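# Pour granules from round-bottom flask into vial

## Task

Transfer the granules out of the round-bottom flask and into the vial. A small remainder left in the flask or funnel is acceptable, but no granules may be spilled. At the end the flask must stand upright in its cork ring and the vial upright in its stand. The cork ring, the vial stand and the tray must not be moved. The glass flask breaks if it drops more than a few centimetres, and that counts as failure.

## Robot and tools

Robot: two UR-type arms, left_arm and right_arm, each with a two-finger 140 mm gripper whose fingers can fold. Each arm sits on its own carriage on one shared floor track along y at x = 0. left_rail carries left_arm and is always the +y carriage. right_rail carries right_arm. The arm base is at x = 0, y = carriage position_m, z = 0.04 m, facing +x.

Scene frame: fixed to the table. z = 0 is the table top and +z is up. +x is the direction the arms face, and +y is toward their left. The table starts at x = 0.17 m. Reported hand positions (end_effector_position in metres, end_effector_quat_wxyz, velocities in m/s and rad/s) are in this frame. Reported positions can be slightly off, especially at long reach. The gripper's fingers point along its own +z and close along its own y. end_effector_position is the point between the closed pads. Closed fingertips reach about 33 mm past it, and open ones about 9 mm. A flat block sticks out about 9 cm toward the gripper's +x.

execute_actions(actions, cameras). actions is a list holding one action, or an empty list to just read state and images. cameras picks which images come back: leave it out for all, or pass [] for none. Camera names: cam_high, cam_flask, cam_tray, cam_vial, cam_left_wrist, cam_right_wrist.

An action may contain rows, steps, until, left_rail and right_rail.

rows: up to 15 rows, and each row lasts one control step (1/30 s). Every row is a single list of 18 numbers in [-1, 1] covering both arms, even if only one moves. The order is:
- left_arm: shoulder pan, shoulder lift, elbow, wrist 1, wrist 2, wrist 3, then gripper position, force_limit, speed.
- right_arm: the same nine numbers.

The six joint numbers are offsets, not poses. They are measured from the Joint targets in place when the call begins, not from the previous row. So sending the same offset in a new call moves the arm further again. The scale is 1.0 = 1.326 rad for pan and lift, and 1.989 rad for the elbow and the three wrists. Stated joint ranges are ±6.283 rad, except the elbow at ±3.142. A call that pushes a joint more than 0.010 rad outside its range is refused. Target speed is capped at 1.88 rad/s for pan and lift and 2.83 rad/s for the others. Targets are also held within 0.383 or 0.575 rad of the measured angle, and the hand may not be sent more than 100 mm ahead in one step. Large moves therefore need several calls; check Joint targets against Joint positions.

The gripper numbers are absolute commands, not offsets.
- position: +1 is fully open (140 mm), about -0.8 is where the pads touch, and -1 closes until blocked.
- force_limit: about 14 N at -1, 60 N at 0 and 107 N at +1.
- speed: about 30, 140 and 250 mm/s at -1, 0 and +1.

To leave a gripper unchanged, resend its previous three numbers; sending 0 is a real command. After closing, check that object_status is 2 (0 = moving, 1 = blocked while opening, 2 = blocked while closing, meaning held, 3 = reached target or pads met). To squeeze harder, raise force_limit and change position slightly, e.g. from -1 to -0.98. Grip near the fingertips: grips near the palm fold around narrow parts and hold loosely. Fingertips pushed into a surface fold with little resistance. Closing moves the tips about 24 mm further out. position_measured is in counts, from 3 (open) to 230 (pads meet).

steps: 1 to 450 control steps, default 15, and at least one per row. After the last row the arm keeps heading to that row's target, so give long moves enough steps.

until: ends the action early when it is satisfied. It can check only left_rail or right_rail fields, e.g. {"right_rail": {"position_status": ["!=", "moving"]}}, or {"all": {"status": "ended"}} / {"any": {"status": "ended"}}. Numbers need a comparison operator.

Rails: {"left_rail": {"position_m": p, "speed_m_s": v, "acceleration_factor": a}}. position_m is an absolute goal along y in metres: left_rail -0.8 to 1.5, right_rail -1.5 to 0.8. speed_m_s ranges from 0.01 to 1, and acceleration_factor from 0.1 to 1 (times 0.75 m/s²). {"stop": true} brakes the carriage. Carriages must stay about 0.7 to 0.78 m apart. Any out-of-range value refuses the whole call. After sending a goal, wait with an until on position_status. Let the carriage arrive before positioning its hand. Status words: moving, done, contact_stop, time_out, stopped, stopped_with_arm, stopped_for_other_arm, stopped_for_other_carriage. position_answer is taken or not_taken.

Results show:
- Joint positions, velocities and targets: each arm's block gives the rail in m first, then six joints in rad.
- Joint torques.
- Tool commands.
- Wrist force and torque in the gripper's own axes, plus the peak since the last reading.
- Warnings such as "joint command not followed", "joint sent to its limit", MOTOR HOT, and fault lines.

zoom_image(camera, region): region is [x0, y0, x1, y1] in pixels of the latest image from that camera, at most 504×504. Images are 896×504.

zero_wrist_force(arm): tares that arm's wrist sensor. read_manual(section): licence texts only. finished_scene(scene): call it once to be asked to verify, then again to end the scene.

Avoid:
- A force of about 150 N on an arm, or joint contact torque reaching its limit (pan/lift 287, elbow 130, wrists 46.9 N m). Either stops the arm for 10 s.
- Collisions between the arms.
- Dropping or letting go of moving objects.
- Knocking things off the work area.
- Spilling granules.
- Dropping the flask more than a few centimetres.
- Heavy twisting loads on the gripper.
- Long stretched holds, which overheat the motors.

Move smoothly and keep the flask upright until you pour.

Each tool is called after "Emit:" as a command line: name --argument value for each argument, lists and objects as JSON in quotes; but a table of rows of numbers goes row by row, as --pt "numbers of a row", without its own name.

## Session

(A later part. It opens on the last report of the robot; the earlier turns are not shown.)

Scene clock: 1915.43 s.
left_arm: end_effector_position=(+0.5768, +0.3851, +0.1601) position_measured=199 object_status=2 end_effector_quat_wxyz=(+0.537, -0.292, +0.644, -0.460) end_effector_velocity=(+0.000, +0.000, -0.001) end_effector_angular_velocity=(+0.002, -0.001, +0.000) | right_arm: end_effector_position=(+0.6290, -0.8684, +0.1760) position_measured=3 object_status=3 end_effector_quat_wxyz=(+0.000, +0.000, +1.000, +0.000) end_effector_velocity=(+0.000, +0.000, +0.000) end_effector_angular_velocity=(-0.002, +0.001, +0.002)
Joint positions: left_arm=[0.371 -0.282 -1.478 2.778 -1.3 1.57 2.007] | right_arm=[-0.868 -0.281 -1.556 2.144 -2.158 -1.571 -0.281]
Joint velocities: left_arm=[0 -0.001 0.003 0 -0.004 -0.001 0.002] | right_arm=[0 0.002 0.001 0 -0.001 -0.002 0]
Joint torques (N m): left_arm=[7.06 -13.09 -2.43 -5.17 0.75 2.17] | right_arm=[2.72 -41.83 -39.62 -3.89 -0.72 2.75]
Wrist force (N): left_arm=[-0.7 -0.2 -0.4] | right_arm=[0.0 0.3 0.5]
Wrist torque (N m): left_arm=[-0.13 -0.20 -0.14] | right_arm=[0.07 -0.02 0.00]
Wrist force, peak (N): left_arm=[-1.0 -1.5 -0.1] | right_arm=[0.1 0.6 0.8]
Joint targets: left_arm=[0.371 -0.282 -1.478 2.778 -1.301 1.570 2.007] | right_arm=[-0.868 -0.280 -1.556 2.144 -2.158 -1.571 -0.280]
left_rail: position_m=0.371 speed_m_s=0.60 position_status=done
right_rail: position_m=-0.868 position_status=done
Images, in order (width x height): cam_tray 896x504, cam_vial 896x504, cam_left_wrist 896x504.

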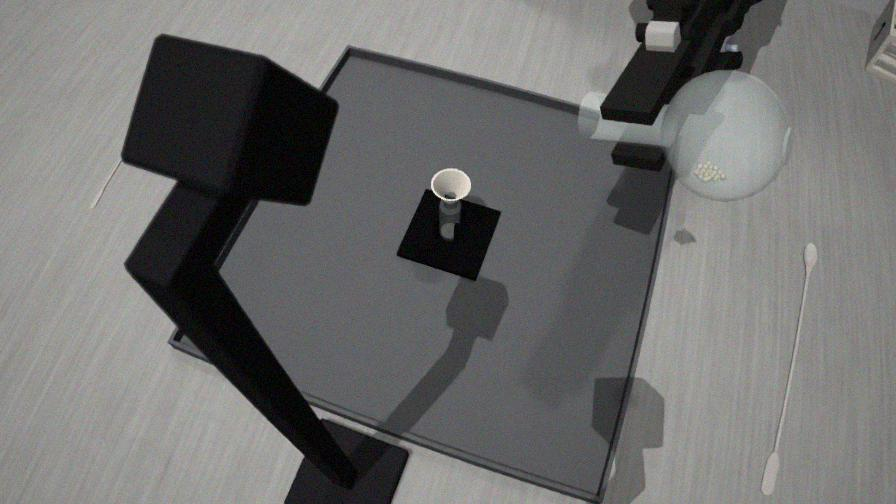

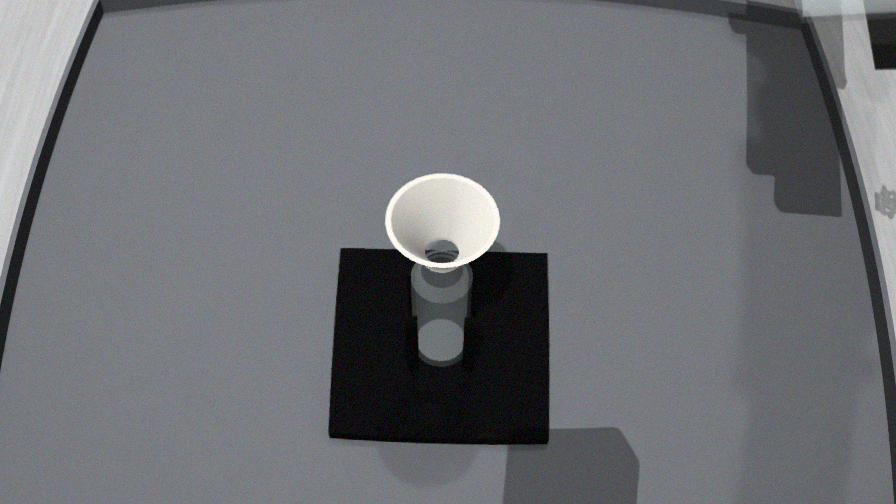

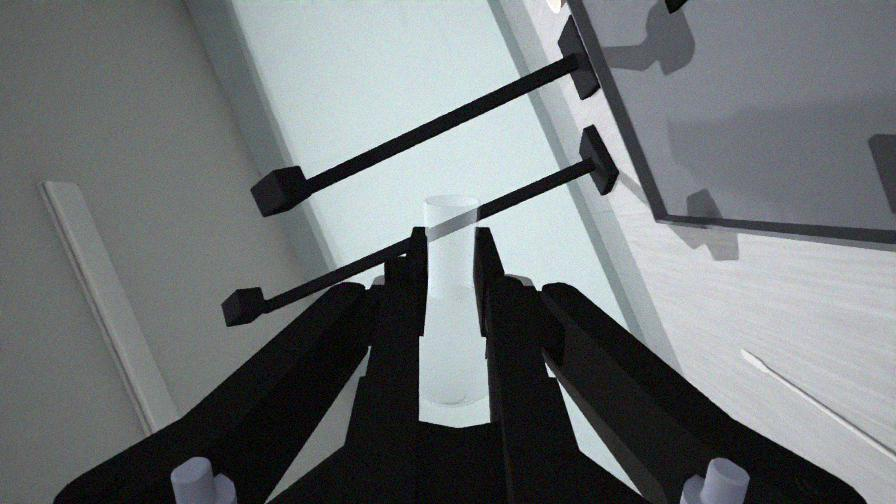

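Emit:
execute_actions --actions '[{"left_rail":{"position_m":0.300},"steps":120,"until":{"left_rail":{"position_status":["!=","moving"]}}}]' --cameras '["cam_tray","cam_vial","cam_left_wrist"]'

Scene clock: 1973.33 s.
left_arm: end_effector_position=(+0.5768, +0.3141, +0.1600) position_measured=199 object_status=2 end_effector_quat_wxyz=(+0.537, -0.292, +0.644, -0.460) end_effector_velocity=(+0.001, +0.000, +0.000) end_effector_angular_velocity=(-0.001, -0.001, +0.002) | right_arm: end_effector_position=(+0.6290, -0.8684, +0.1760) position_measured=3 object_status=3 end_effector_quat_wxyz=(+0.000, +0.000, +1.000, +0.000) end_effector_velocity=(+0.000, +0.000, +0.001) end_effector_angular_velocity=(+0.001, -0.001, +0.000)
Joint positions: left_arm=[0.3 -0.282 -1.478 2.778 -1.301 1.57 2.007] | right_arm=[-0.868 -0.281 -1.556 2.144 -2.158 -1.571 -0.281]
Joint velocities: left_arm=[-0.001 0.001 0 -0.001 0 -0.001 -0.001] | right_arm=[0 0 -0.002 0.001 0 0.001 0]
Joint torques (N m): left_arm=[6.6 -19.81 -19.9 -2.5 0.45 1.12] | right_arm=[4.1 -45.14 -38.58 -3.83 -1.07 2.37]
Wrist force (N): left_arm=[-0.8 -0.6 0.2] | right_arm=[-0.3 0.1 0.4]
Wrist torque (N m): left_arm=[-0.22 -0.20 -0.14] | right_arm=[0.04 0.05 0.01]
Wrist force, peak (N): left_arm=[-2.0 0.2 -0.4] | right_arm=[-0.4 0.6 1.0]
Joint targets: left_arm=[0.300 -0.282 -1.478 2.778 -1.301 1.570 2.007] | right_arm=[-0.868 -0.280 -1.556 2.144 -2.158 -1.571 -0.280]
Tool commands: left_gripper/position=-1.0 left_gripper/force_limit=-0.2 left_gripper/speed=-0.95 right_gripper/position=+1.0 right_gripper/force_limit=+1.0 right_gripper/speed=+1.0
left_rail: position_m=0.300 speed_m_s=0.60 position_status=done
right_rail: position_m=-0.868 position_status=done
Images, in order (width x height): cam_tray 896x504, cam_vial 896x504, cam_left_wrist 896x504.

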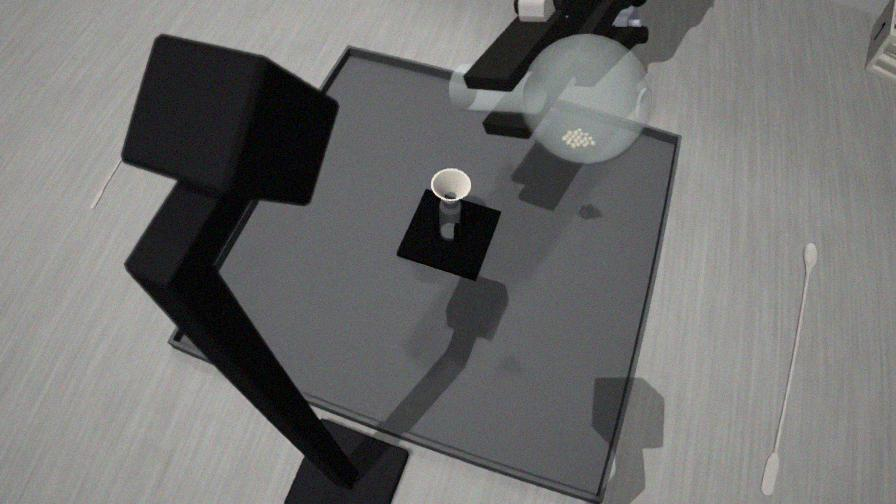

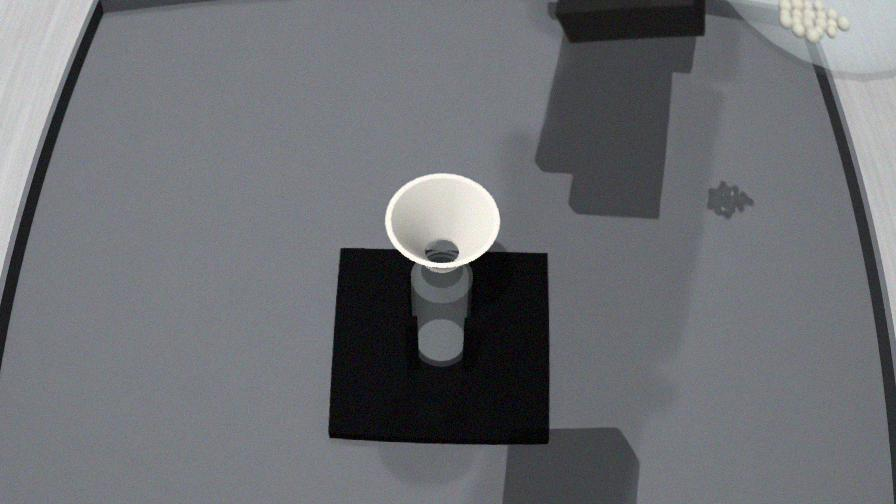

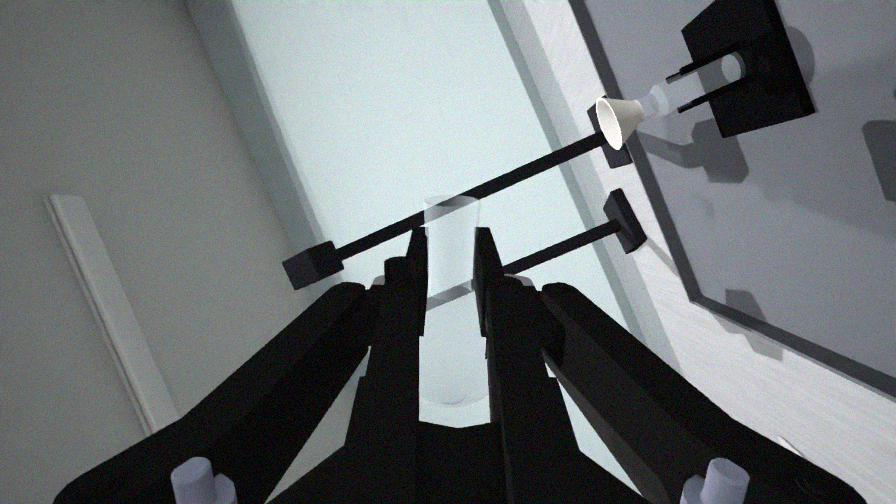

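Emit:
execute_actions --actions '[{"rows":[[0,0,0,0,0,0.002229,-1,-0.2,-0.95,0,0,0,0,0,0,1,1,1],[0,0,0,0,0,0.008529,-1,-0.2,-0.95,0,0,0,0,0,0,1,1,1],[0,0,0,0,0,0.018252,-1,-0.2,-0.95,0,0,0,0,0,0,1,1,1],[0,0,0,0,0,0.030782,-1,-0.2,-0.95,0,0,0,0,0,0,1,1,1],[0,0,0,0,0,0.045507,-1,-0.2,-0.95,0,0,0,0,0,0,1,1,1],[0,0,0,0,0,0.061775,-1,-0.2,-0.95,0,0,0,0,0,0,1,1,1],[0,0,0,0,0,0.078992,-1,-0.2,-0.95,0,0,0,0,0,0,1,1,1],[0,0,0,0,0,0.096506,-1,-0.2,-0.95,0,0,0,0,0,0,1,1,1],[0,0,0,0,0,0.113723,-1,-0.2,-0.95,0,0,0,0,0,0,1,1,1],[0,0,0,0,0,0.129991,-1,-0.2,-0.95,0,0,0,0,0,0,1,1,1],[0,0,0,0,0,0.144716,-1,-0.2,-0.95,0,0,0,0,0,0,1,1,1],[0,0,0,0,0,0.157246,-1,-0.2,-0.95,0,0,0,0,0,0,1,1,1],[0,0,0,0,0,0.166969,-1,-0.2,-0.95,0,0,0,0,0,0,1,1,1],[0,0,0,0,0,0.173269,-1,-0.2,-0.95,0,0,0,0,0,0,1,1,1],[0,0,0,0,0,0.175498,-1,-0.2,-0.95,0,0,0,0,0,0,1,1,1]],"steps":22}]' --cameras '["cam_tray","cam_vial","cam_left_wrist"]'

Scene clock: 2002.63 s.
left_arm: end_effector_position=(+0.5768, +0.3141, +0.1600) position_measured=199 object_status=2 end_effector_quat_wxyz=(+0.609, -0.176, +0.685, -0.360) end_effector_velocity=(+0.000, +0.000, +0.000) end_effector_angular_velocity=(+0.003, -0.002, -0.001) | right_arm: end_effector_position=(+0.6290, -0.8684, +0.1760) position_measured=3 object_status=3 end_effector_quat_wxyz=(+0.000, +0.000, +1.000, +0.000) end_effector_velocity=(-0.001, +0.000, -0.001) end_effector_angular_velocity=(+0.000, +0.001, -0.001)
Joint positions: left_arm=[0.3 -0.282 -1.478 2.778 -1.301 1.57 2.356] | right_arm=[-0.868 -0.281 -1.556 2.144 -2.158 -1.571 -0.28]
Joint velocities: left_arm=[0 0 0 0 0 0.001 0.003] | right_arm=[0 -0.001 0 0.001 0 0 0]
Joint torques (N m): left_arm=[6.57 -22.6 -17.18 -2.27 0.5 3.12] | right_arm=[3.3 -43.19 -40 -4.09 -0.71 2.5]
Wrist force (N): left_arm=[-0.3 -0.5 -0.4] | right_arm=[-0.1 0.4 0.7]
Wrist torque (N m): left_arm=[-0.21 -0.25 -0.17] | right_arm=[0.09 0.01 0.00]
Wrist force, peak (N): left_arm=[-1.4 -0.6 -0.3] | right_arm=[-0.1 0.6 0.9]
Joint targets: left_arm=[0.300 -0.282 -1.478 2.778 -1.301 1.570 2.356] | right_arm=[-0.868 -0.280 -1.556 2.144 -2.158 -1.571 -0.280]
left_rail: position_m=0.300 speed_m_s=0.60 position_status=done
right_rail: position_m=-0.868 position_status=done
Images, in order (width x height): cam_tray 896x504, cam_vial 896x504, cam_left_wrist 896x504.

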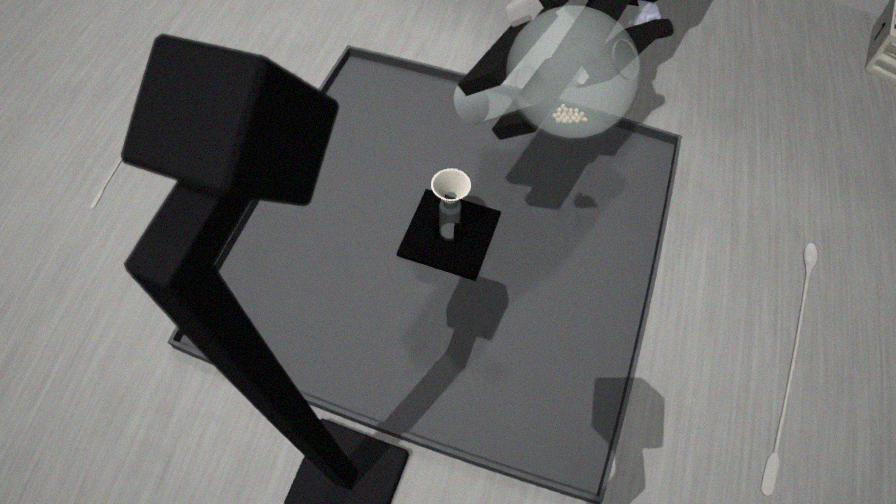

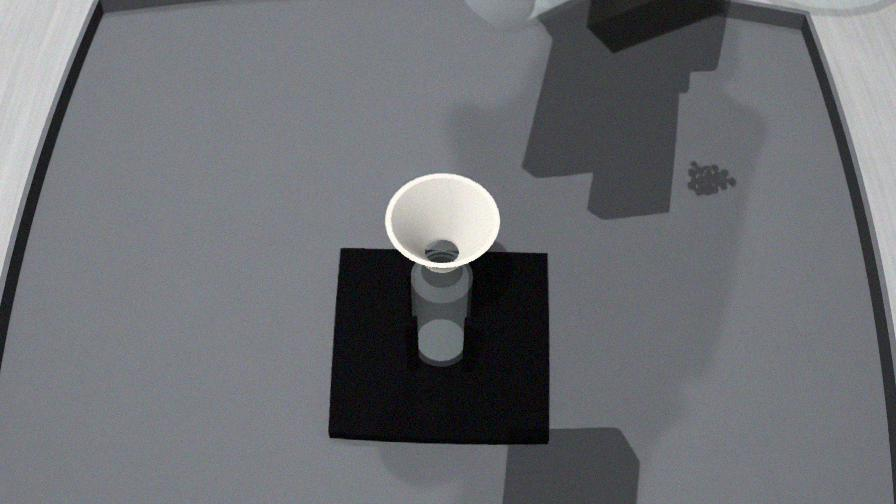

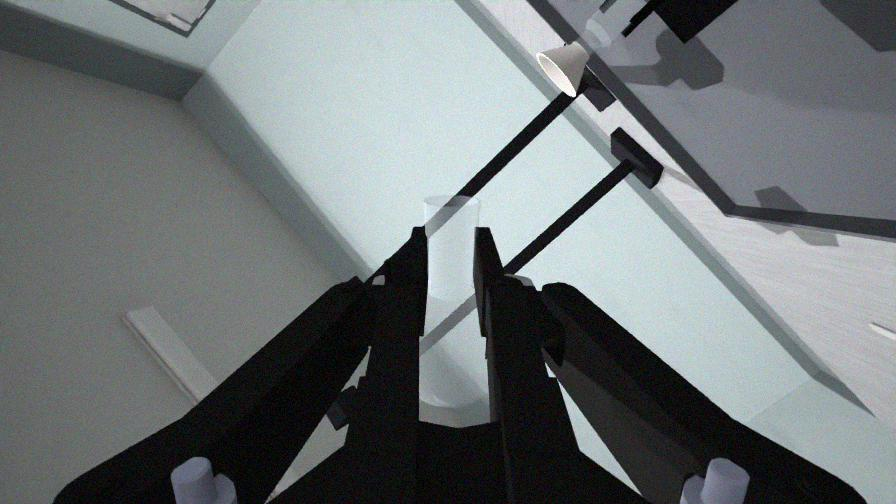

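Emit:
execute_actions --actions '[{"rows":[[0,0.00154,0.000076,-0.001103,0,0,-1,-0.2,-0.95,0,0,0,0,0,0,1,1,1],[0,0.005895,0.000291,-0.004221,0,0,-1,-0.2,-0.95,0,0,0,0,0,0,1,1,1],[0,0.012615,0.000623,-0.009033,0,0,-1,-0.2,-0.95,0,0,0,0,0,0,1,1,1],[0,0.021275,0.001051,-0.015234,0,0,-1,-0.2,-0.95,0,0,0,0,0,0,1,1,1],[0,0.031452,0.001553,-0.022521,0,0,-1,-0.2,-0.95,0,0,0,0,0,0,1,1,1],[0,0.042696,0.002108,-0.030573,0,0,-1,-0.2,-0.95,0,0,0,0,0,0,1,1,1],[0,0.054595,0.002696,-0.039093,0,0,-1,-0.2,-0.95,0,0,0,0,0,0,1,1,1],[0,0.066701,0.003294,-0.047761,0,0,-1,-0.2,-0.95,0,0,0,0,0,0,1,1,1],[0,0.0786,0.003882,-0.056281,0,0,-1,-0.2,-0.95,0,0,0,0,0,0,1,1,1],[0,0.089844,0.004437,-0.064333,0,0,-1,-0.2,-0.95,0,0,0,0,0,0,1,1,1],[0,0.100021,0.004939,-0.07162,0,0,-1,-0.2,-0.95,0,0,0,0,0,0,1,1,1],[0,0.108681,0.005367,-0.077821,0,0,-1,-0.2,-0.95,0,0,0,0,0,0,1,1,1],[0,0.115401,0.005699,-0.082633,0,0,-1,-0.2,-0.95,0,0,0,0,0,0,1,1,1],[0,0.119756,0.005914,-0.085751,0,0,-1,-0.2,-0.95,0,0,0,0,0,0,1,1,1],[0,0.121296,0.00599,-0.086854,0,0,-1,-0.2,-0.95,0,0,0,0,0,0,1,1,1]],"steps":22}]' --cameras '["cam_tray","cam_vial","cam_left_wrist"]'

Scene clock: 2037.43 s.
left_arm: end_effector_position=(+0.5768, +0.3141, +0.1251) position_measured=199 object_status=2 end_effector_quat_wxyz=(+0.609, -0.176, +0.685, -0.360) end_effector_velocity=(+0.000, +0.000, -0.001) end_effector_angular_velocity=(-0.001, +0.000, +0.000) | right_arm: end_effector_position=(+0.6290, -0.8684, +0.1760) position_measured=3 object_status=3 end_effector_quat_wxyz=(+0.000, +0.000, +1.000, +0.000) end_effector_velocity=(+0.001, +0.000, +0.001) end_effector_angular_velocity=(-0.002, -0.002, +0.001)
Joint positions: left_arm=[0.3 -0.282 -1.317 2.79 -1.473 1.57 2.356] | right_arm=[-0.868 -0.281 -1.556 2.144 -2.158 -1.571 -0.281]
Joint velocities: left_arm=[0 0 0.003 0 -0.003 0 -0.001] | right_arm=[0 0.001 -0.001 -0.001 0 -0.001 0]
Joint torques (N m): left_arm=[7.32 -22.92 5.02 -6.37 0.35 2.67] | right_arm=[5.92 -43.68 -39.07 -4.05 -0.21 2.34]
Wrist force (N): left_arm=[-0.5 -0.6 -0.9] | right_arm=[0.0 0.4 1.0]
Wrist torque (N m): left_arm=[-0.27 -0.21 -0.16] | right_arm=[0.09 0.00 0.00]
Wrist force, peak (N): left_arm=[-1.5 -0.9 -0.4] | right_arm=[-0.1 0.4 1.1]
Joint targets: left_arm=[0.300 -0.282 -1.317 2.790 -1.473 1.570 2.356] | right_arm=[-0.868 -0.280 -1.556 2.144 -2.158 -1.571 -0.280]
left_rail: position_m=0.300 speed_m_s=0.60 position_status=done
right_rail: position_m=-0.868 position_status=done
Images, in order (width x height): cam_tray 896x504, cam_vial 896x504, cam_left_wrist 896x504.

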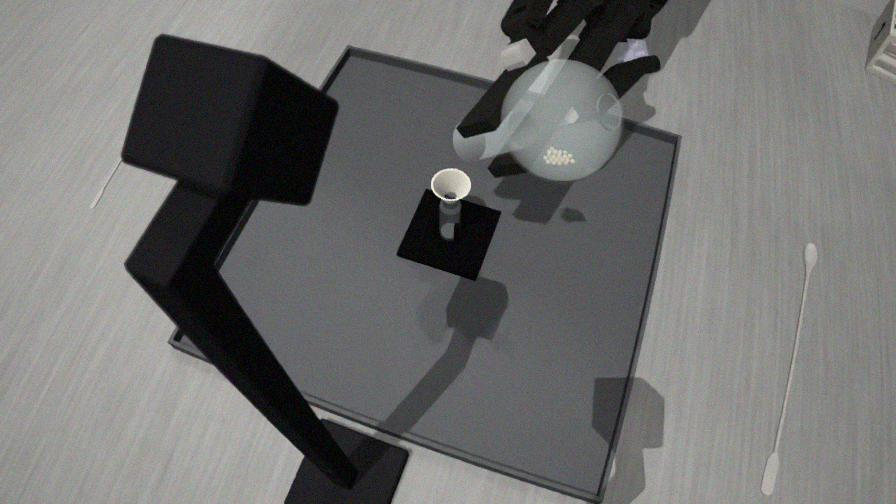

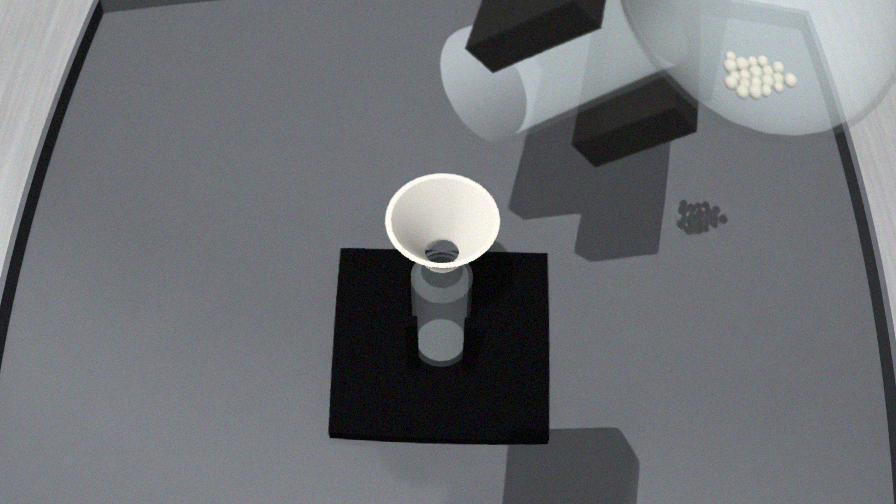

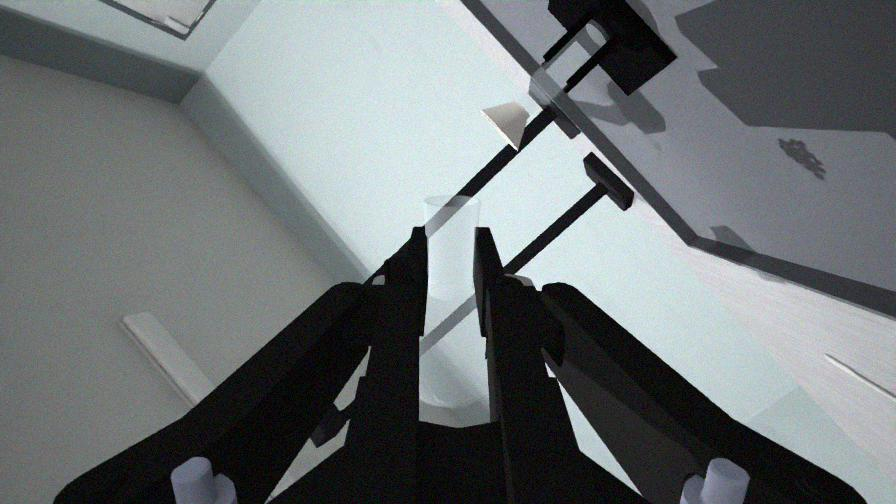

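Emit:
zoom_image --camera "cam_left_wrist" --region '[400, 80, 600, 230]'

Emit:
zoom_image --camera "cam_vial" --region '[360, 0, 660, 300]'

Emit:
zoom_image --camera "cam_tray" --region '[380, 40, 640, 260]'

Scaled by 2.520 from the camera's 896x504 image, which has a finer 1280x720 frame.

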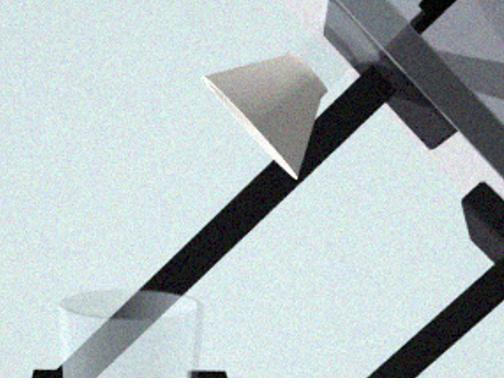

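Scaled by 1.680 from the camera's 896x504 image, which has a finer 1280x720 frame.

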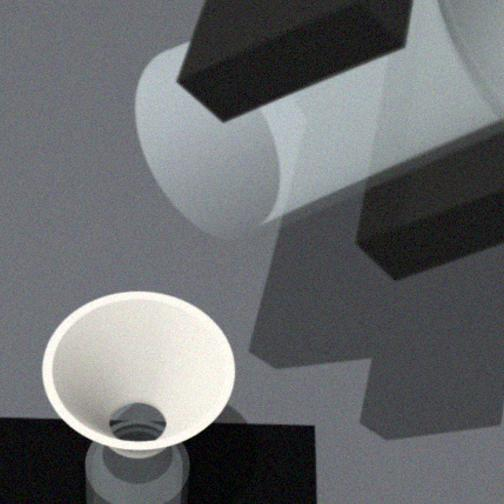

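Scaled by 1.938 from the camera's 896x504 image, which has a finer 1280x720 frame.

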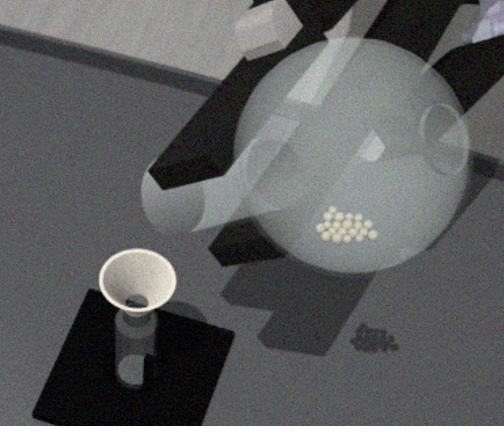

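Emit:
zoom_image --camera "cam_vial" --region '[430, 10, 550, 150]'

Emit:
zoom_image --camera "cam_left_wrist" --region '[410, 95, 530, 235]'

Scaled by 3.600 from the camera's 896x504 image, which has a finer 1280x720 frame.

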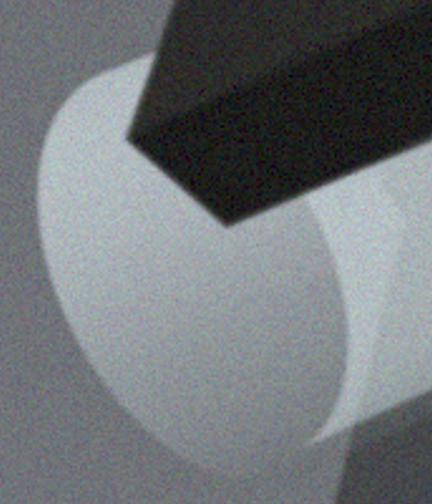

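Scaled by 3.600 from the camera's 896x504 image, which has a finer 1280x720 frame.

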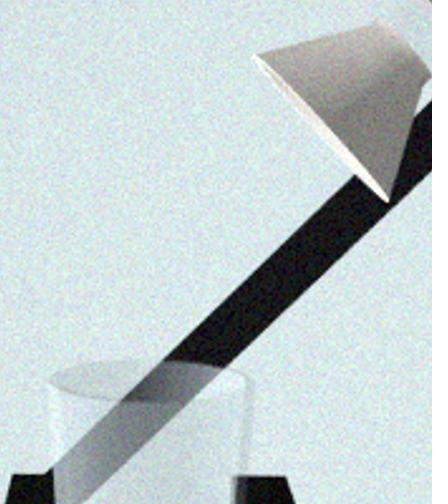

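Emit:
execute_actions --actions '[{"left_rail":{"position_m":0.291},"rows":[[0,0.0001,-0.00025,0.00018,0,0,-1,-0.2,-0.95,0,0,0,0,0,0,1,1,1],[0,0.00038,-0.00093,0.00067,0,0,-1,-0.2,-0.95,0,0,0,0,0,0,1,1,1],[0,0.00079,-0.00193,0.0014,0,0,-1,-0.2,-0.95,0,0,0,0,0,0,1,1,1],[0,0.0013,-0.00314,0.00228,0,0,-1,-0.2,-0.95,0,0,0,0,0,0,1,1,1],[0,0.00184,-0.00446,0.00323,0,0,-1,-0.2,-0.95,0,0,0,0,0,0,1,1,1],[0,0.00238,-0.00578,0.00419,0,0,-1,-0.2,-0.95,0,0,0,0,0,0,1,1,1],[0,0.00288,-0.00699,0.00507,0,0,-1,-0.2,-0.95,0,0,0,0,0,0,1,1,1],[0,0.0033,-0.00799,0.00579,0,0,-1,-0.2,-0.95,0,0,0,0,0,0,1,1,1],[0,0.00358,-0.00867,0.00628,0,0,-1,-0.2,-0.95,0,0,0,0,0,0,1,1,1],[0,0.003679,-0.008919,0.006466,0,0,-1,-0.2,-0.95,0,0,0,0,0,0,1,1,1]],"steps":32}]' --cameras '["cam_tray","cam_vial","cam_left_wrist"]'

Scene clock: 2086.83 s.
left_arm: end_effector_position=(+0.5866, +0.3022, +0.1250) position_measured=199 object_status=2 end_effector_quat_wxyz=(+0.609, -0.176, +0.685, -0.360) end_effector_velocity=(-0.001, +0.001, +0.000) end_effector_angular_velocity=(-0.002, +0.001, +0.001) | right_arm: end_effector_position=(+0.6290, -0.8684, +0.1760) position_measured=3 object_status=3 end_effector_quat_wxyz=(+0.000, +0.000, +1.000, +0.000) end_effector_velocity=(+0.000, +0.000, +0.000) end_effector_angular_velocity=(+0.000, -0.001, +0.000)
Joint positions: left_arm=[0.291 -0.282 -1.312 2.773 -1.461 1.57 2.356] | right_arm=[-0.868 -0.281 -1.556 2.144 -2.158 -1.571 -0.28]
Joint velocities: left_arm=[0 0.001 0 0.001 0 -0.001 -0.002] | right_arm=[0 0 -0.001 0 -0.001 0 0]
Joint torques (N m): left_arm=[4.92 -19.67 -19.43 -1.45 -0.58 1.63] | right_arm=[2.11 -43.74 -39.65 -3.99 -0.08 2.53]
Wrist force (N): left_arm=[-0.5 -0.6 -1.0] | right_arm=[0.1 0.2 0.8]
Wrist torque (N m): left_arm=[-0.29 -0.22 -0.17] | right_arm=[0.05 -0.02 0.01]
Wrist force, peak (N): left_arm=[-1.0 0.0 -1.4] | right_arm=[-0.3 0.5 1.2]
Joint targets: left_arm=[0.291 -0.282 -1.312 2.773 -1.461 1.570 2.356] | right_arm=[-0.868 -0.280 -1.556 2.144 -2.158 -1.571 -0.280]
left_rail: position_m=0.291 speed_m_s=0.60 position_status=done
right_rail: position_m=-0.868 position_status=done
Images, in order (width x height): cam_tray 896x504, cam_vial 896x504, cam_left_wrist 896x504.

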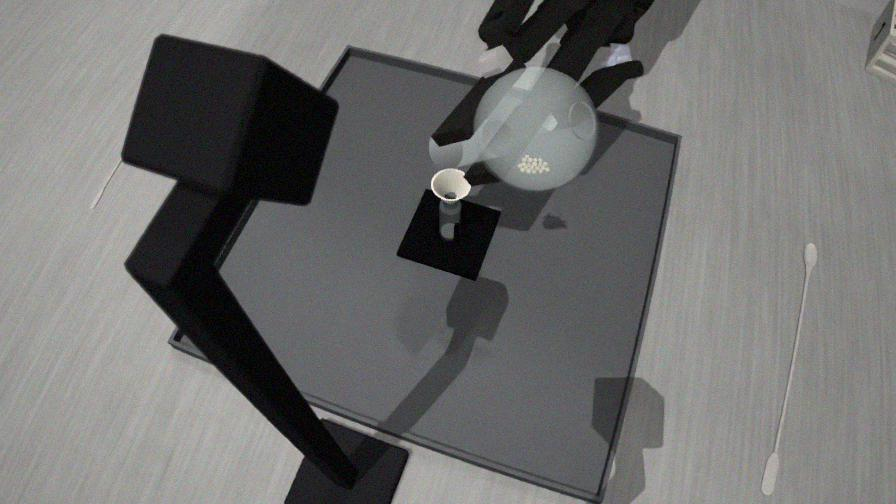

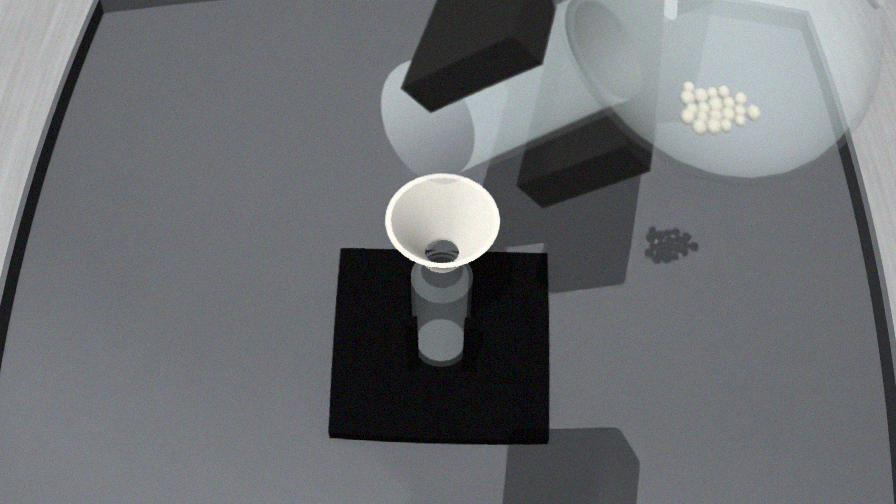

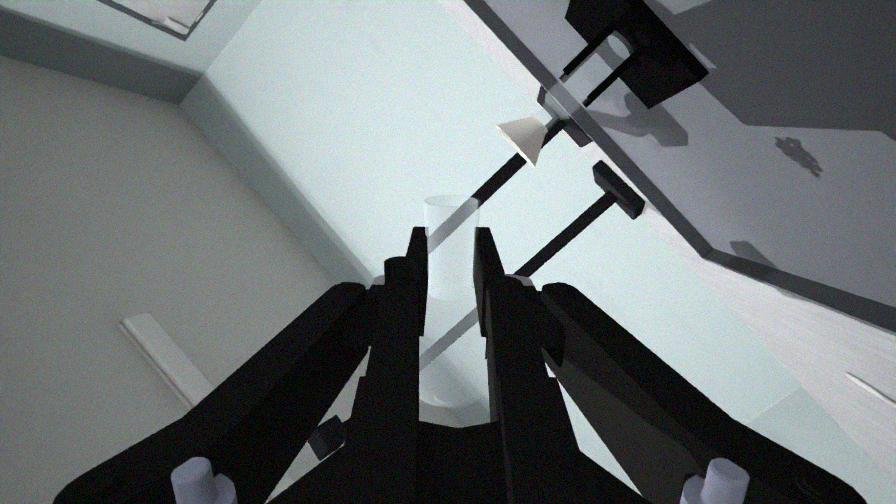

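Emit:
execute_actions --actions '[{"rows":[[0,0.000737,0.0000135,-0.000505,0,0,-1,-0.2,-0.95,0,0,0,0,0,0,1,1,1],[0,0.002821,0.0000517,-0.001933,0,0,-1,-0.2,-0.95,0,0,0,0,0,0,1,1,1],[0,0.006038,0.000111,-0.004136,0,0,-1,-0.2,-0.95,0,0,0,0,0,0,1,1,1],[0,0.010183,0.000186,-0.006975,0,0,-1,-0.2,-0.95,0,0,0,0,0,0,1,1,1],[0,0.015054,0.000276,-0.010311,0,0,-1,-0.2,-0.95,0,0,0,0,0,0,1,1,1],[0,0.020435,0.000374,-0.013998,0,0,-1,-0.2,-0.95,0,0,0,0,0,0,1,1,1],[0,0.026131,0.000478,-0.017899,0,0,-1,-0.2,-0.95,0,0,0,0,0,0,1,1,1],[0,0.031924,0.000585,-0.021867,0,0,-1,-0.2,-0.95,0,0,0,0,0,0,1,1,1],[0,0.03762,0.000689,-0.025768,0,0,-1,-0.2,-0.95,0,0,0,0,0,0,1,1,1],[0,0.043001,0.000787,-0.029455,0,0,-1,-0.2,-0.95,0,0,0,0,0,0,1,1,1],[0,0.047872,0.000877,-0.032791,0,0,-1,-0.2,-0.95,0,0,0,0,0,0,1,1,1],[0,0.052017,0.000952,-0.03563,0,0,-1,-0.2,-0.95,0,0,0,0,0,0,1,1,1],[0,0.055234,0.001011,-0.037833,0,0,-1,-0.2,-0.95,0,0,0,0,0,0,1,1,1],[0,0.057318,0.001049,-0.039261,0,0,-1,-0.2,-0.95,0,0,0,0,0,0,1,1,1],[0,0.058055,0.001063,-0.039766,0,0,-1,-0.2,-0.95,0,0,0,0,0,0,1,1,1]],"steps":24}]' --cameras '["cam_tray","cam_vial","cam_left_wrist"]'

Scene clock: 2154.93 s.
left_arm: end_effector_position=(+0.5866, +0.3022, +0.1081) position_measured=199 object_status=2 end_effector_quat_wxyz=(+0.609, -0.176, +0.685, -0.360) end_effector_velocity=(+0.001, +0.000, +0.000) end_effector_angular_velocity=(+0.000, -0.001, +0.000) | right_arm: end_effector_position=(+0.6290, -0.8684, +0.1760) position_measured=3 object_status=3 end_effector_quat_wxyz=(+0.000, +0.000, +1.000, +0.000) end_effector_velocity=(+0.000, +0.000, +0.000) end_effector_angular_velocity=(+0.000, +0.001, +0.000)
Joint positions: left_arm=[0.291 -0.282 -1.235 2.775 -1.539 1.57 2.356] | right_arm=[-0.868 -0.281 -1.556 2.144 -2.158 -1.571 -0.28]
Joint velocities: left_arm=[0 0 0.003 -0.001 -0.004 -0.001 0] | right_arm=[0 0 0.001 0 0.001 0 0]
Joint torques (N m): left_arm=[3.66 -27.66 7.84 -6.03 -0.67 1.07] | right_arm=[3.49 -44.44 -39.94 -4.28 -0.73 1.94]
Wrist force (N): left_arm=[-0.7 -0.1 -0.7] | right_arm=[-0.1 0.2 0.9]
Wrist torque (N m): left_arm=[-0.16 -0.19 -0.18] | right_arm=[0.04 0.02 0.00]
Wrist force, peak (N): left_arm=[-0.9 -0.6 -0.9] | right_arm=[0.3 0.4 1.1]
Joint targets: left_arm=[0.291 -0.282 -1.235 2.775 -1.540 1.570 2.356] | right_arm=[-0.868 -0.280 -1.556 2.144 -2.158 -1.571 -0.280]
left_rail: position_m=0.291 speed_m_s=0.60 position_status=done
right_rail: position_m=-0.868 position_status=done
Images, in order (width x height): cam_tray 896x504, cam_vial 896x504, cam_left_wrist 896x504.

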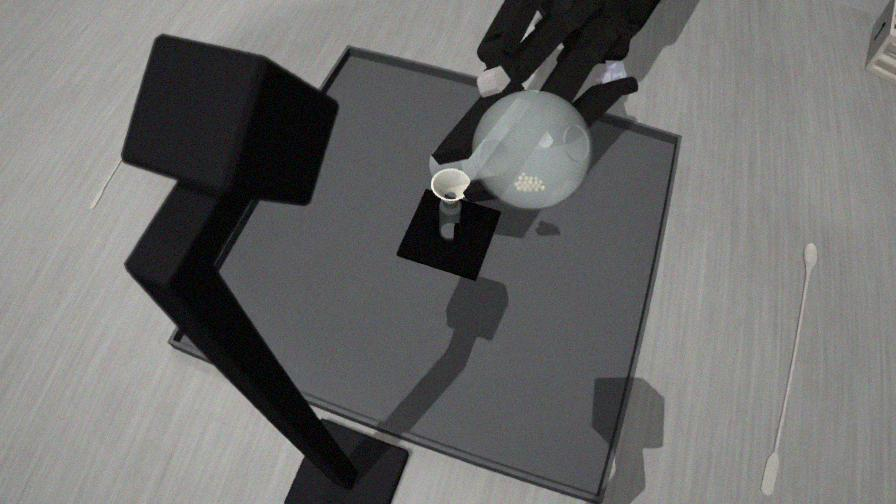

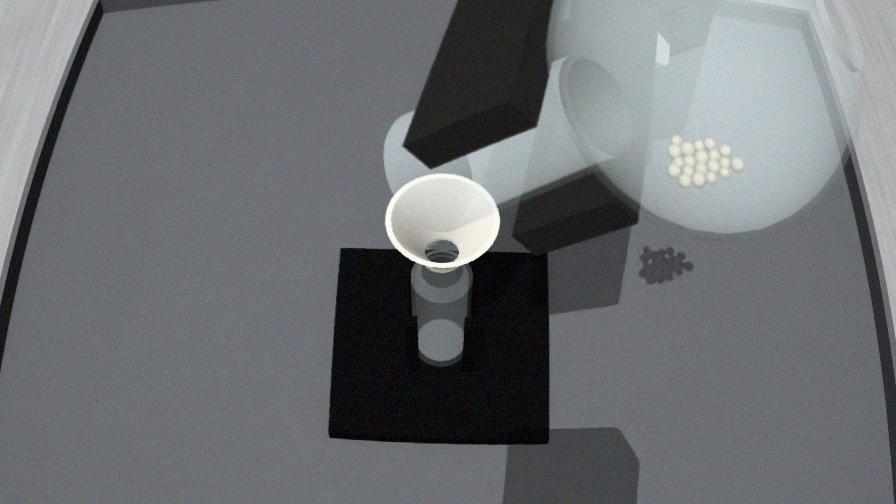

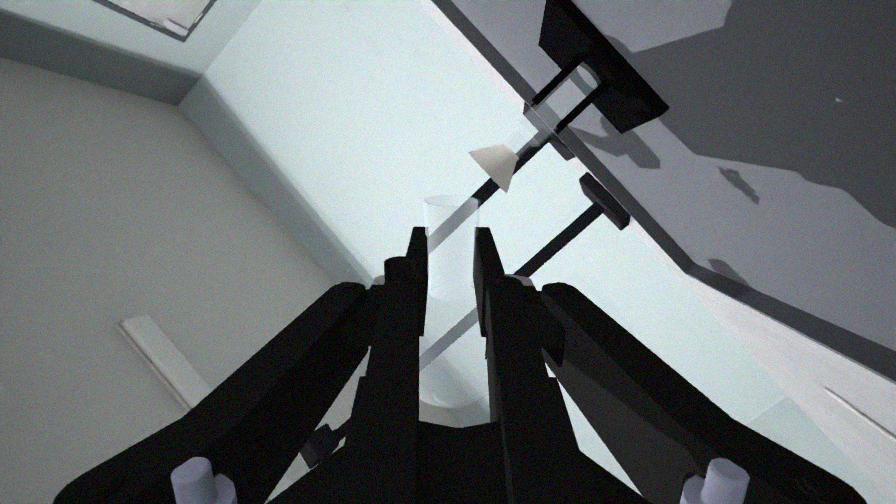

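Emit:
execute_actions --actions '[]' --cameras '["cam_left_wrist", "cam_vial", "cam_tray"]'

Scene clock: 2193.83 s.
left_arm: end_effector_position=(+0.5866, +0.3022, +0.1080) position_measured=199 object_status=2 end_effector_quat_wxyz=(+0.609, -0.176, +0.685, -0.360) end_effector_velocity=(+0.000, +0.000, +0.000) end_effector_angular_velocity=(+0.000, +0.001, +0.000) | right_arm: end_effector_position=(+0.6290, -0.8684, +0.1760) position_measured=3 object_status=3 end_effector_quat_wxyz=(+0.000, +0.000, +1.000, +0.000) end_effector_velocity=(+0.001, +0.000, +0.000) end_effector_angular_velocity=(+0.000, -0.001, +0.000)
Joint positions: left_arm=[0.291 -0.282 -1.235 2.775 -1.54 1.57 2.356] | right_arm=[-0.868 -0.281 -1.556 2.144 -2.158 -1.571 -0.28]
Joint velocities: left_arm=[0 0 0 0 0.001 0 0] | right_arm=[0 0 0 0 -0.001 0 0]
Joint torques (N m): left_arm=[-0.04 -27.23 -7.62 -2.5 -0.78 0.55] | right_arm=[6.04 -46.74 -39.44 -4.64 -0.5 2.15]
Wrist force (N): left_arm=[-0.5 -0.8 -0.6] | right_arm=[0.2 0.3 0.6]
Wrist torque (N m): left_arm=[-0.32 -0.22 -0.19] | right_arm=[0.07 -0.04 0.01]
Wrist force, peak (N): left_arm=[-1.1 -0.6 -1.1] | right_arm=[-0.2 0.9 0.9]
Joint targets: left_arm=[0.291 -0.282 -1.235 2.775 -1.540 1.570 2.356] | right_arm=[-0.868 -0.280 -1.556 2.144 -2.158 -1.571 -0.280]
Tool commands: left_gripper/position=-1.0 left_gripper/force_limit=-0.2 left_gripper/speed=-0.95 right_gripper/position=+1.0 right_gripper/force_limit=+1.0 right_gripper/speed=+1.0
left_rail: position_m=0.291 speed_m_s=0.60 position_status=done
right_rail: position_m=-0.868 position_status=done
Images, in order (width x height): cam_tray 896x504, cam_vial 896x504, cam_left_wrist 896x504.

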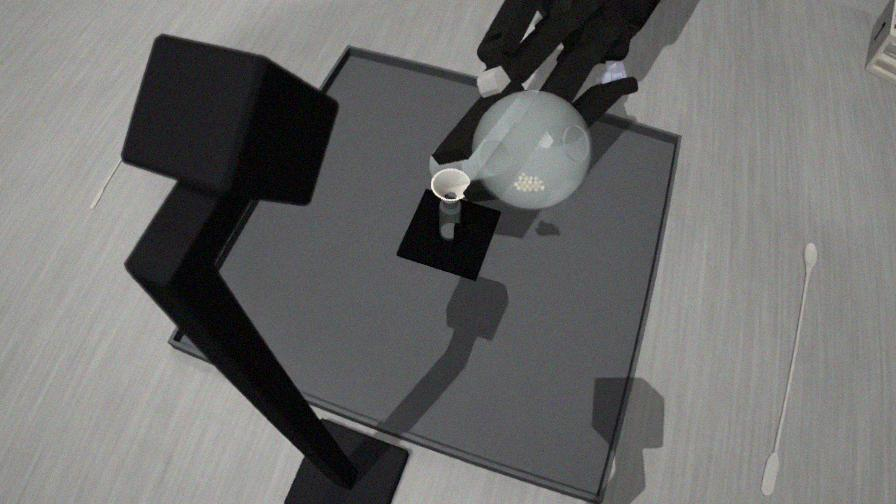

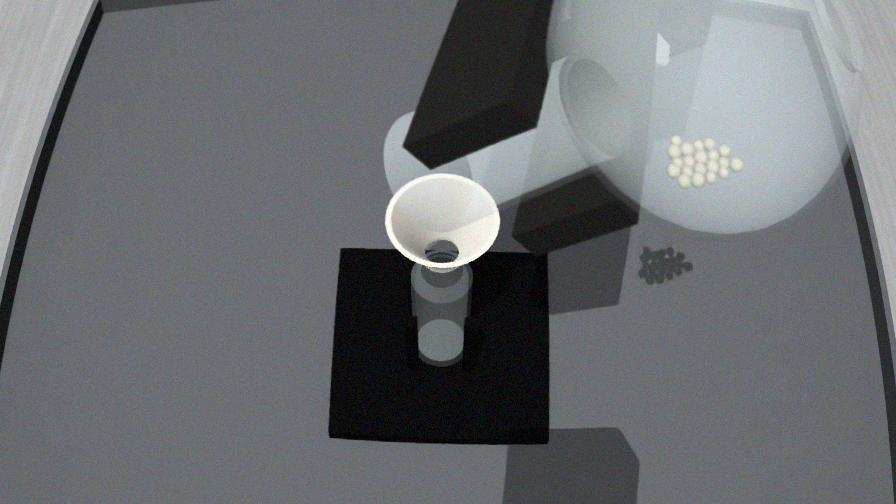

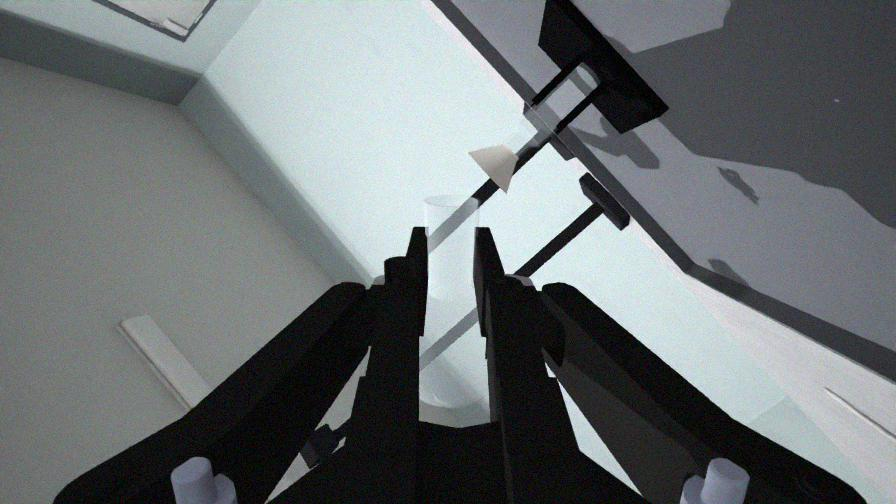

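Emit:
execute_actions --actions '[{"rows": [[0,0.00058,0,-0.00039,0,0,-1,-0.2,-0.95,0,0,0,0,0,0,1,1,1],[0,0.00214,0.00001,-0.00144,0,0,-1,-0.2,-0.95,0,0,0,0,0,0,1,1,1],[0,0.00445,0.00002,-0.00299,0,0,-1,-0.2,-0.95,0,0,0,0,0,0,1,1,1],[0,0.00725,0.00004,-0.00487,0,0,-1,-0.2,-0.95,0,0,0,0,0,0,1,1,1],[0,0.0103,0.00005,-0.00692,0,0,-1,-0.2,-0.95,0,0,0,0,0,0,1,1,1],[0,0.01335,0.00006,-0.00896,0,0,-1,-0.2,-0.95,0,0,0,0,0,0,1,1,1],[0,0.01615,0.00008,-0.01084,0,0,-1,-0.2,-0.95,0,0,0,0,0,0,1,1,1],[0,0.01845,0.00009,-0.01239,0,0,-1,-0.2,-0.95,0,0,0,0,0,0,1,1,1],[0,0.02002,0.0001,-0.01344,0,0,-1,-0.2,-0.95,0,0,0,0,0,0,1,1,1],[0,0.020596,0.0001,-0.013832,0,0,-1,-0.2,-0.95,0,0,0,0,0,0,1,1,1]], "steps": 15}]' --cameras '["cam_left_wrist", "cam_vial", "cam_tray"]'

Scene clock: 2270.10 s.
left_arm: end_effector_position=(+0.5866, +0.3022, +0.1020) position_measured=199 object_status=2 end_effector_quat_wxyz=(+0.609, -0.176, +0.685, -0.360) end_effector_velocity=(+0.000, -0.001, -0.001) end_effector_angular_velocity=(+0.000, +0.000, -0.002) | right_arm: end_effector_position=(+0.6290, -0.8684, +0.1760) position_measured=3 object_status=3 end_effector_quat_wxyz=(+0.000, +0.000, +1.000, +0.000) end_effector_velocity=(-0.001, +0.000, +0.000) end_effector_angular_velocity=(-0.001, +0.001, +0.001)
Joint positions: left_arm=[0.291 -0.282 -1.208 2.775 -1.567 1.57 2.356] | right_arm=[-0.868 -0.281 -1.556 2.144 -2.158 -1.571 -0.281]
Joint velocities: left_arm=[0 -0.001 0.003 0.001 -0.004 0.001 0] | right_arm=[0 0.001 0 0 0.001 -0.001 0]
Joint torques (N m): left_arm=[-2.91 -24.31 8.81 -5.59 -1.06 -0.03] | right_arm=[6.07 -44.73 -40.97 -4.52 -0.47 1.91]
Wrist force (N): left_arm=[-0.5 -0.2 -0.4] | right_arm=[-0.3 0.5 0.8]
Wrist torque (N m): left_arm=[-0.18 -0.27 -0.19] | right_arm=[0.10 0.05 0.00]
Wrist force, peak (N): left_arm=[-1.1 -0.9 -0.8] | right_arm=[-0.2 0.6 1.2]
Joint targets: left_arm=[0.291 -0.282 -1.208 2.775 -1.567 1.570 2.356] | right_arm=[-0.868 -0.280 -1.556 2.144 -2.158 -1.571 -0.280]
left_rail: position_m=0.291 speed_m_s=0.60 position_status=done
right_rail: position_m=-0.868 position_status=done
Images, in order (width x height): cam_tray 896x504, cam_vial 896x504, cam_left_wrist 896x504.

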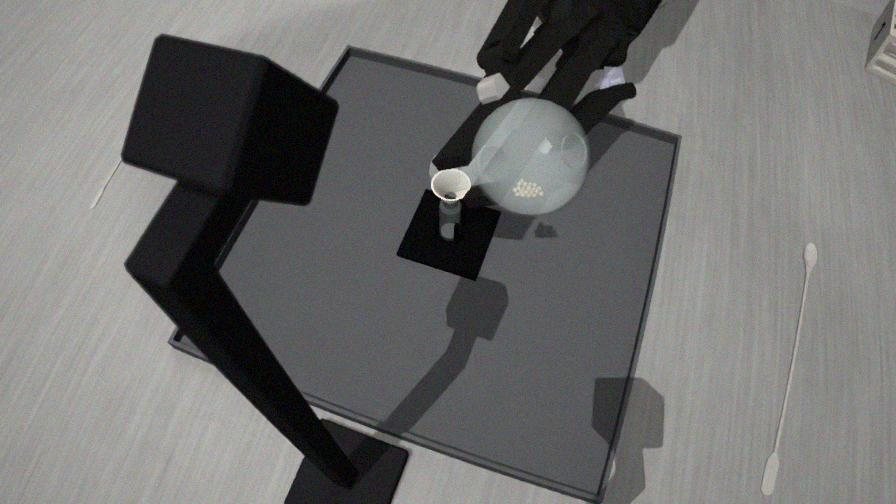

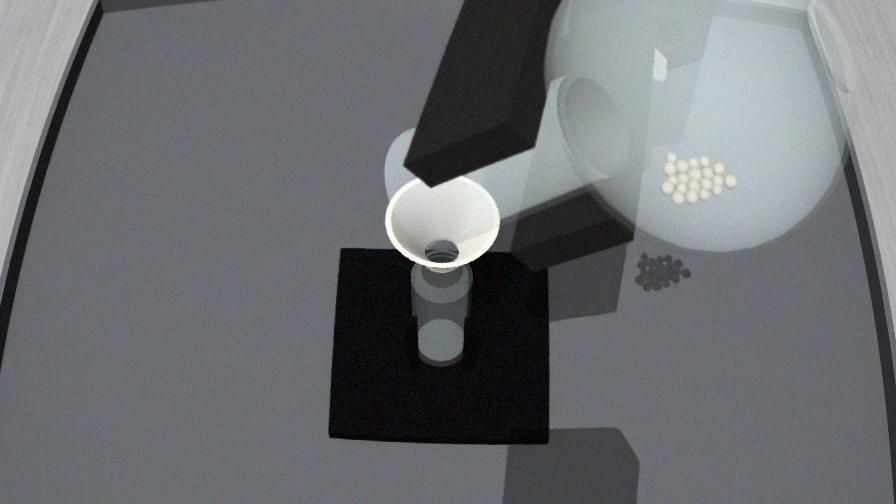

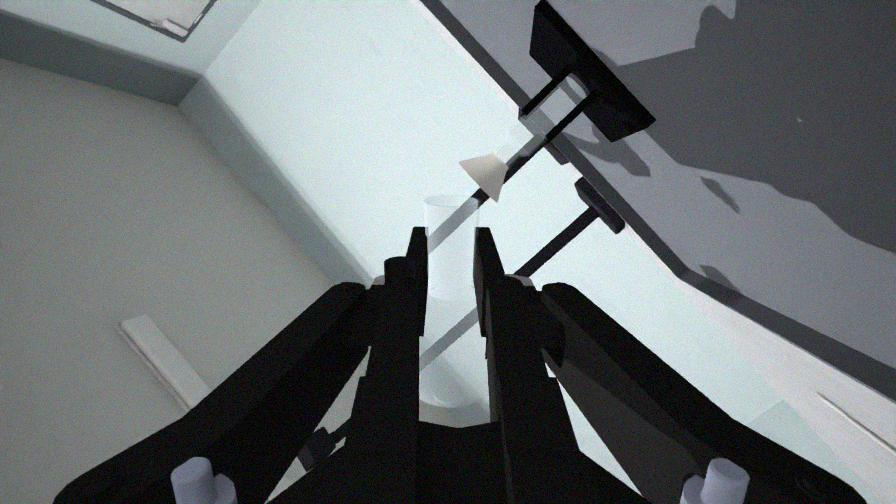

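Emit:
zoom_image --camera "cam_left_wrist" --region '[390, 130, 540, 230]'

Emit:
zoom_image --camera "cam_vial" --region '[360, 100, 560, 300]'

Scaled by 3.360 from the camera's 896x504 image, which has a finer 1280x720 frame.

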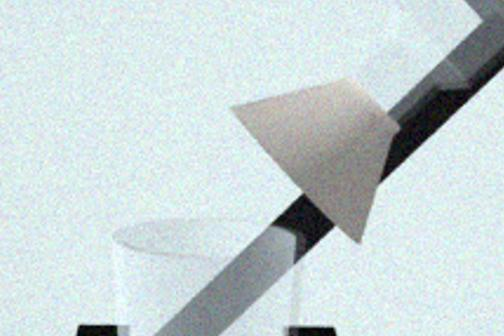

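Scaled by 2.520 from the camera's 896x504 image, which has a finer 1280x720 frame.

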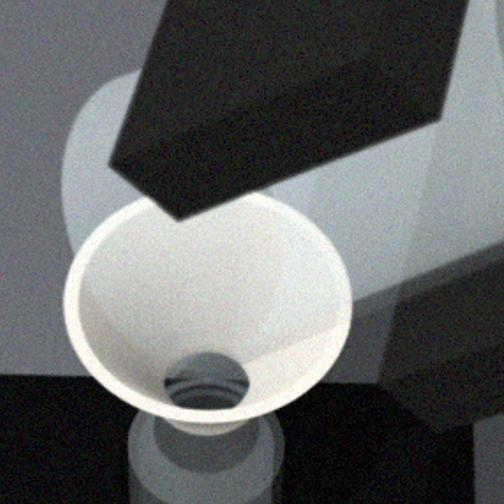

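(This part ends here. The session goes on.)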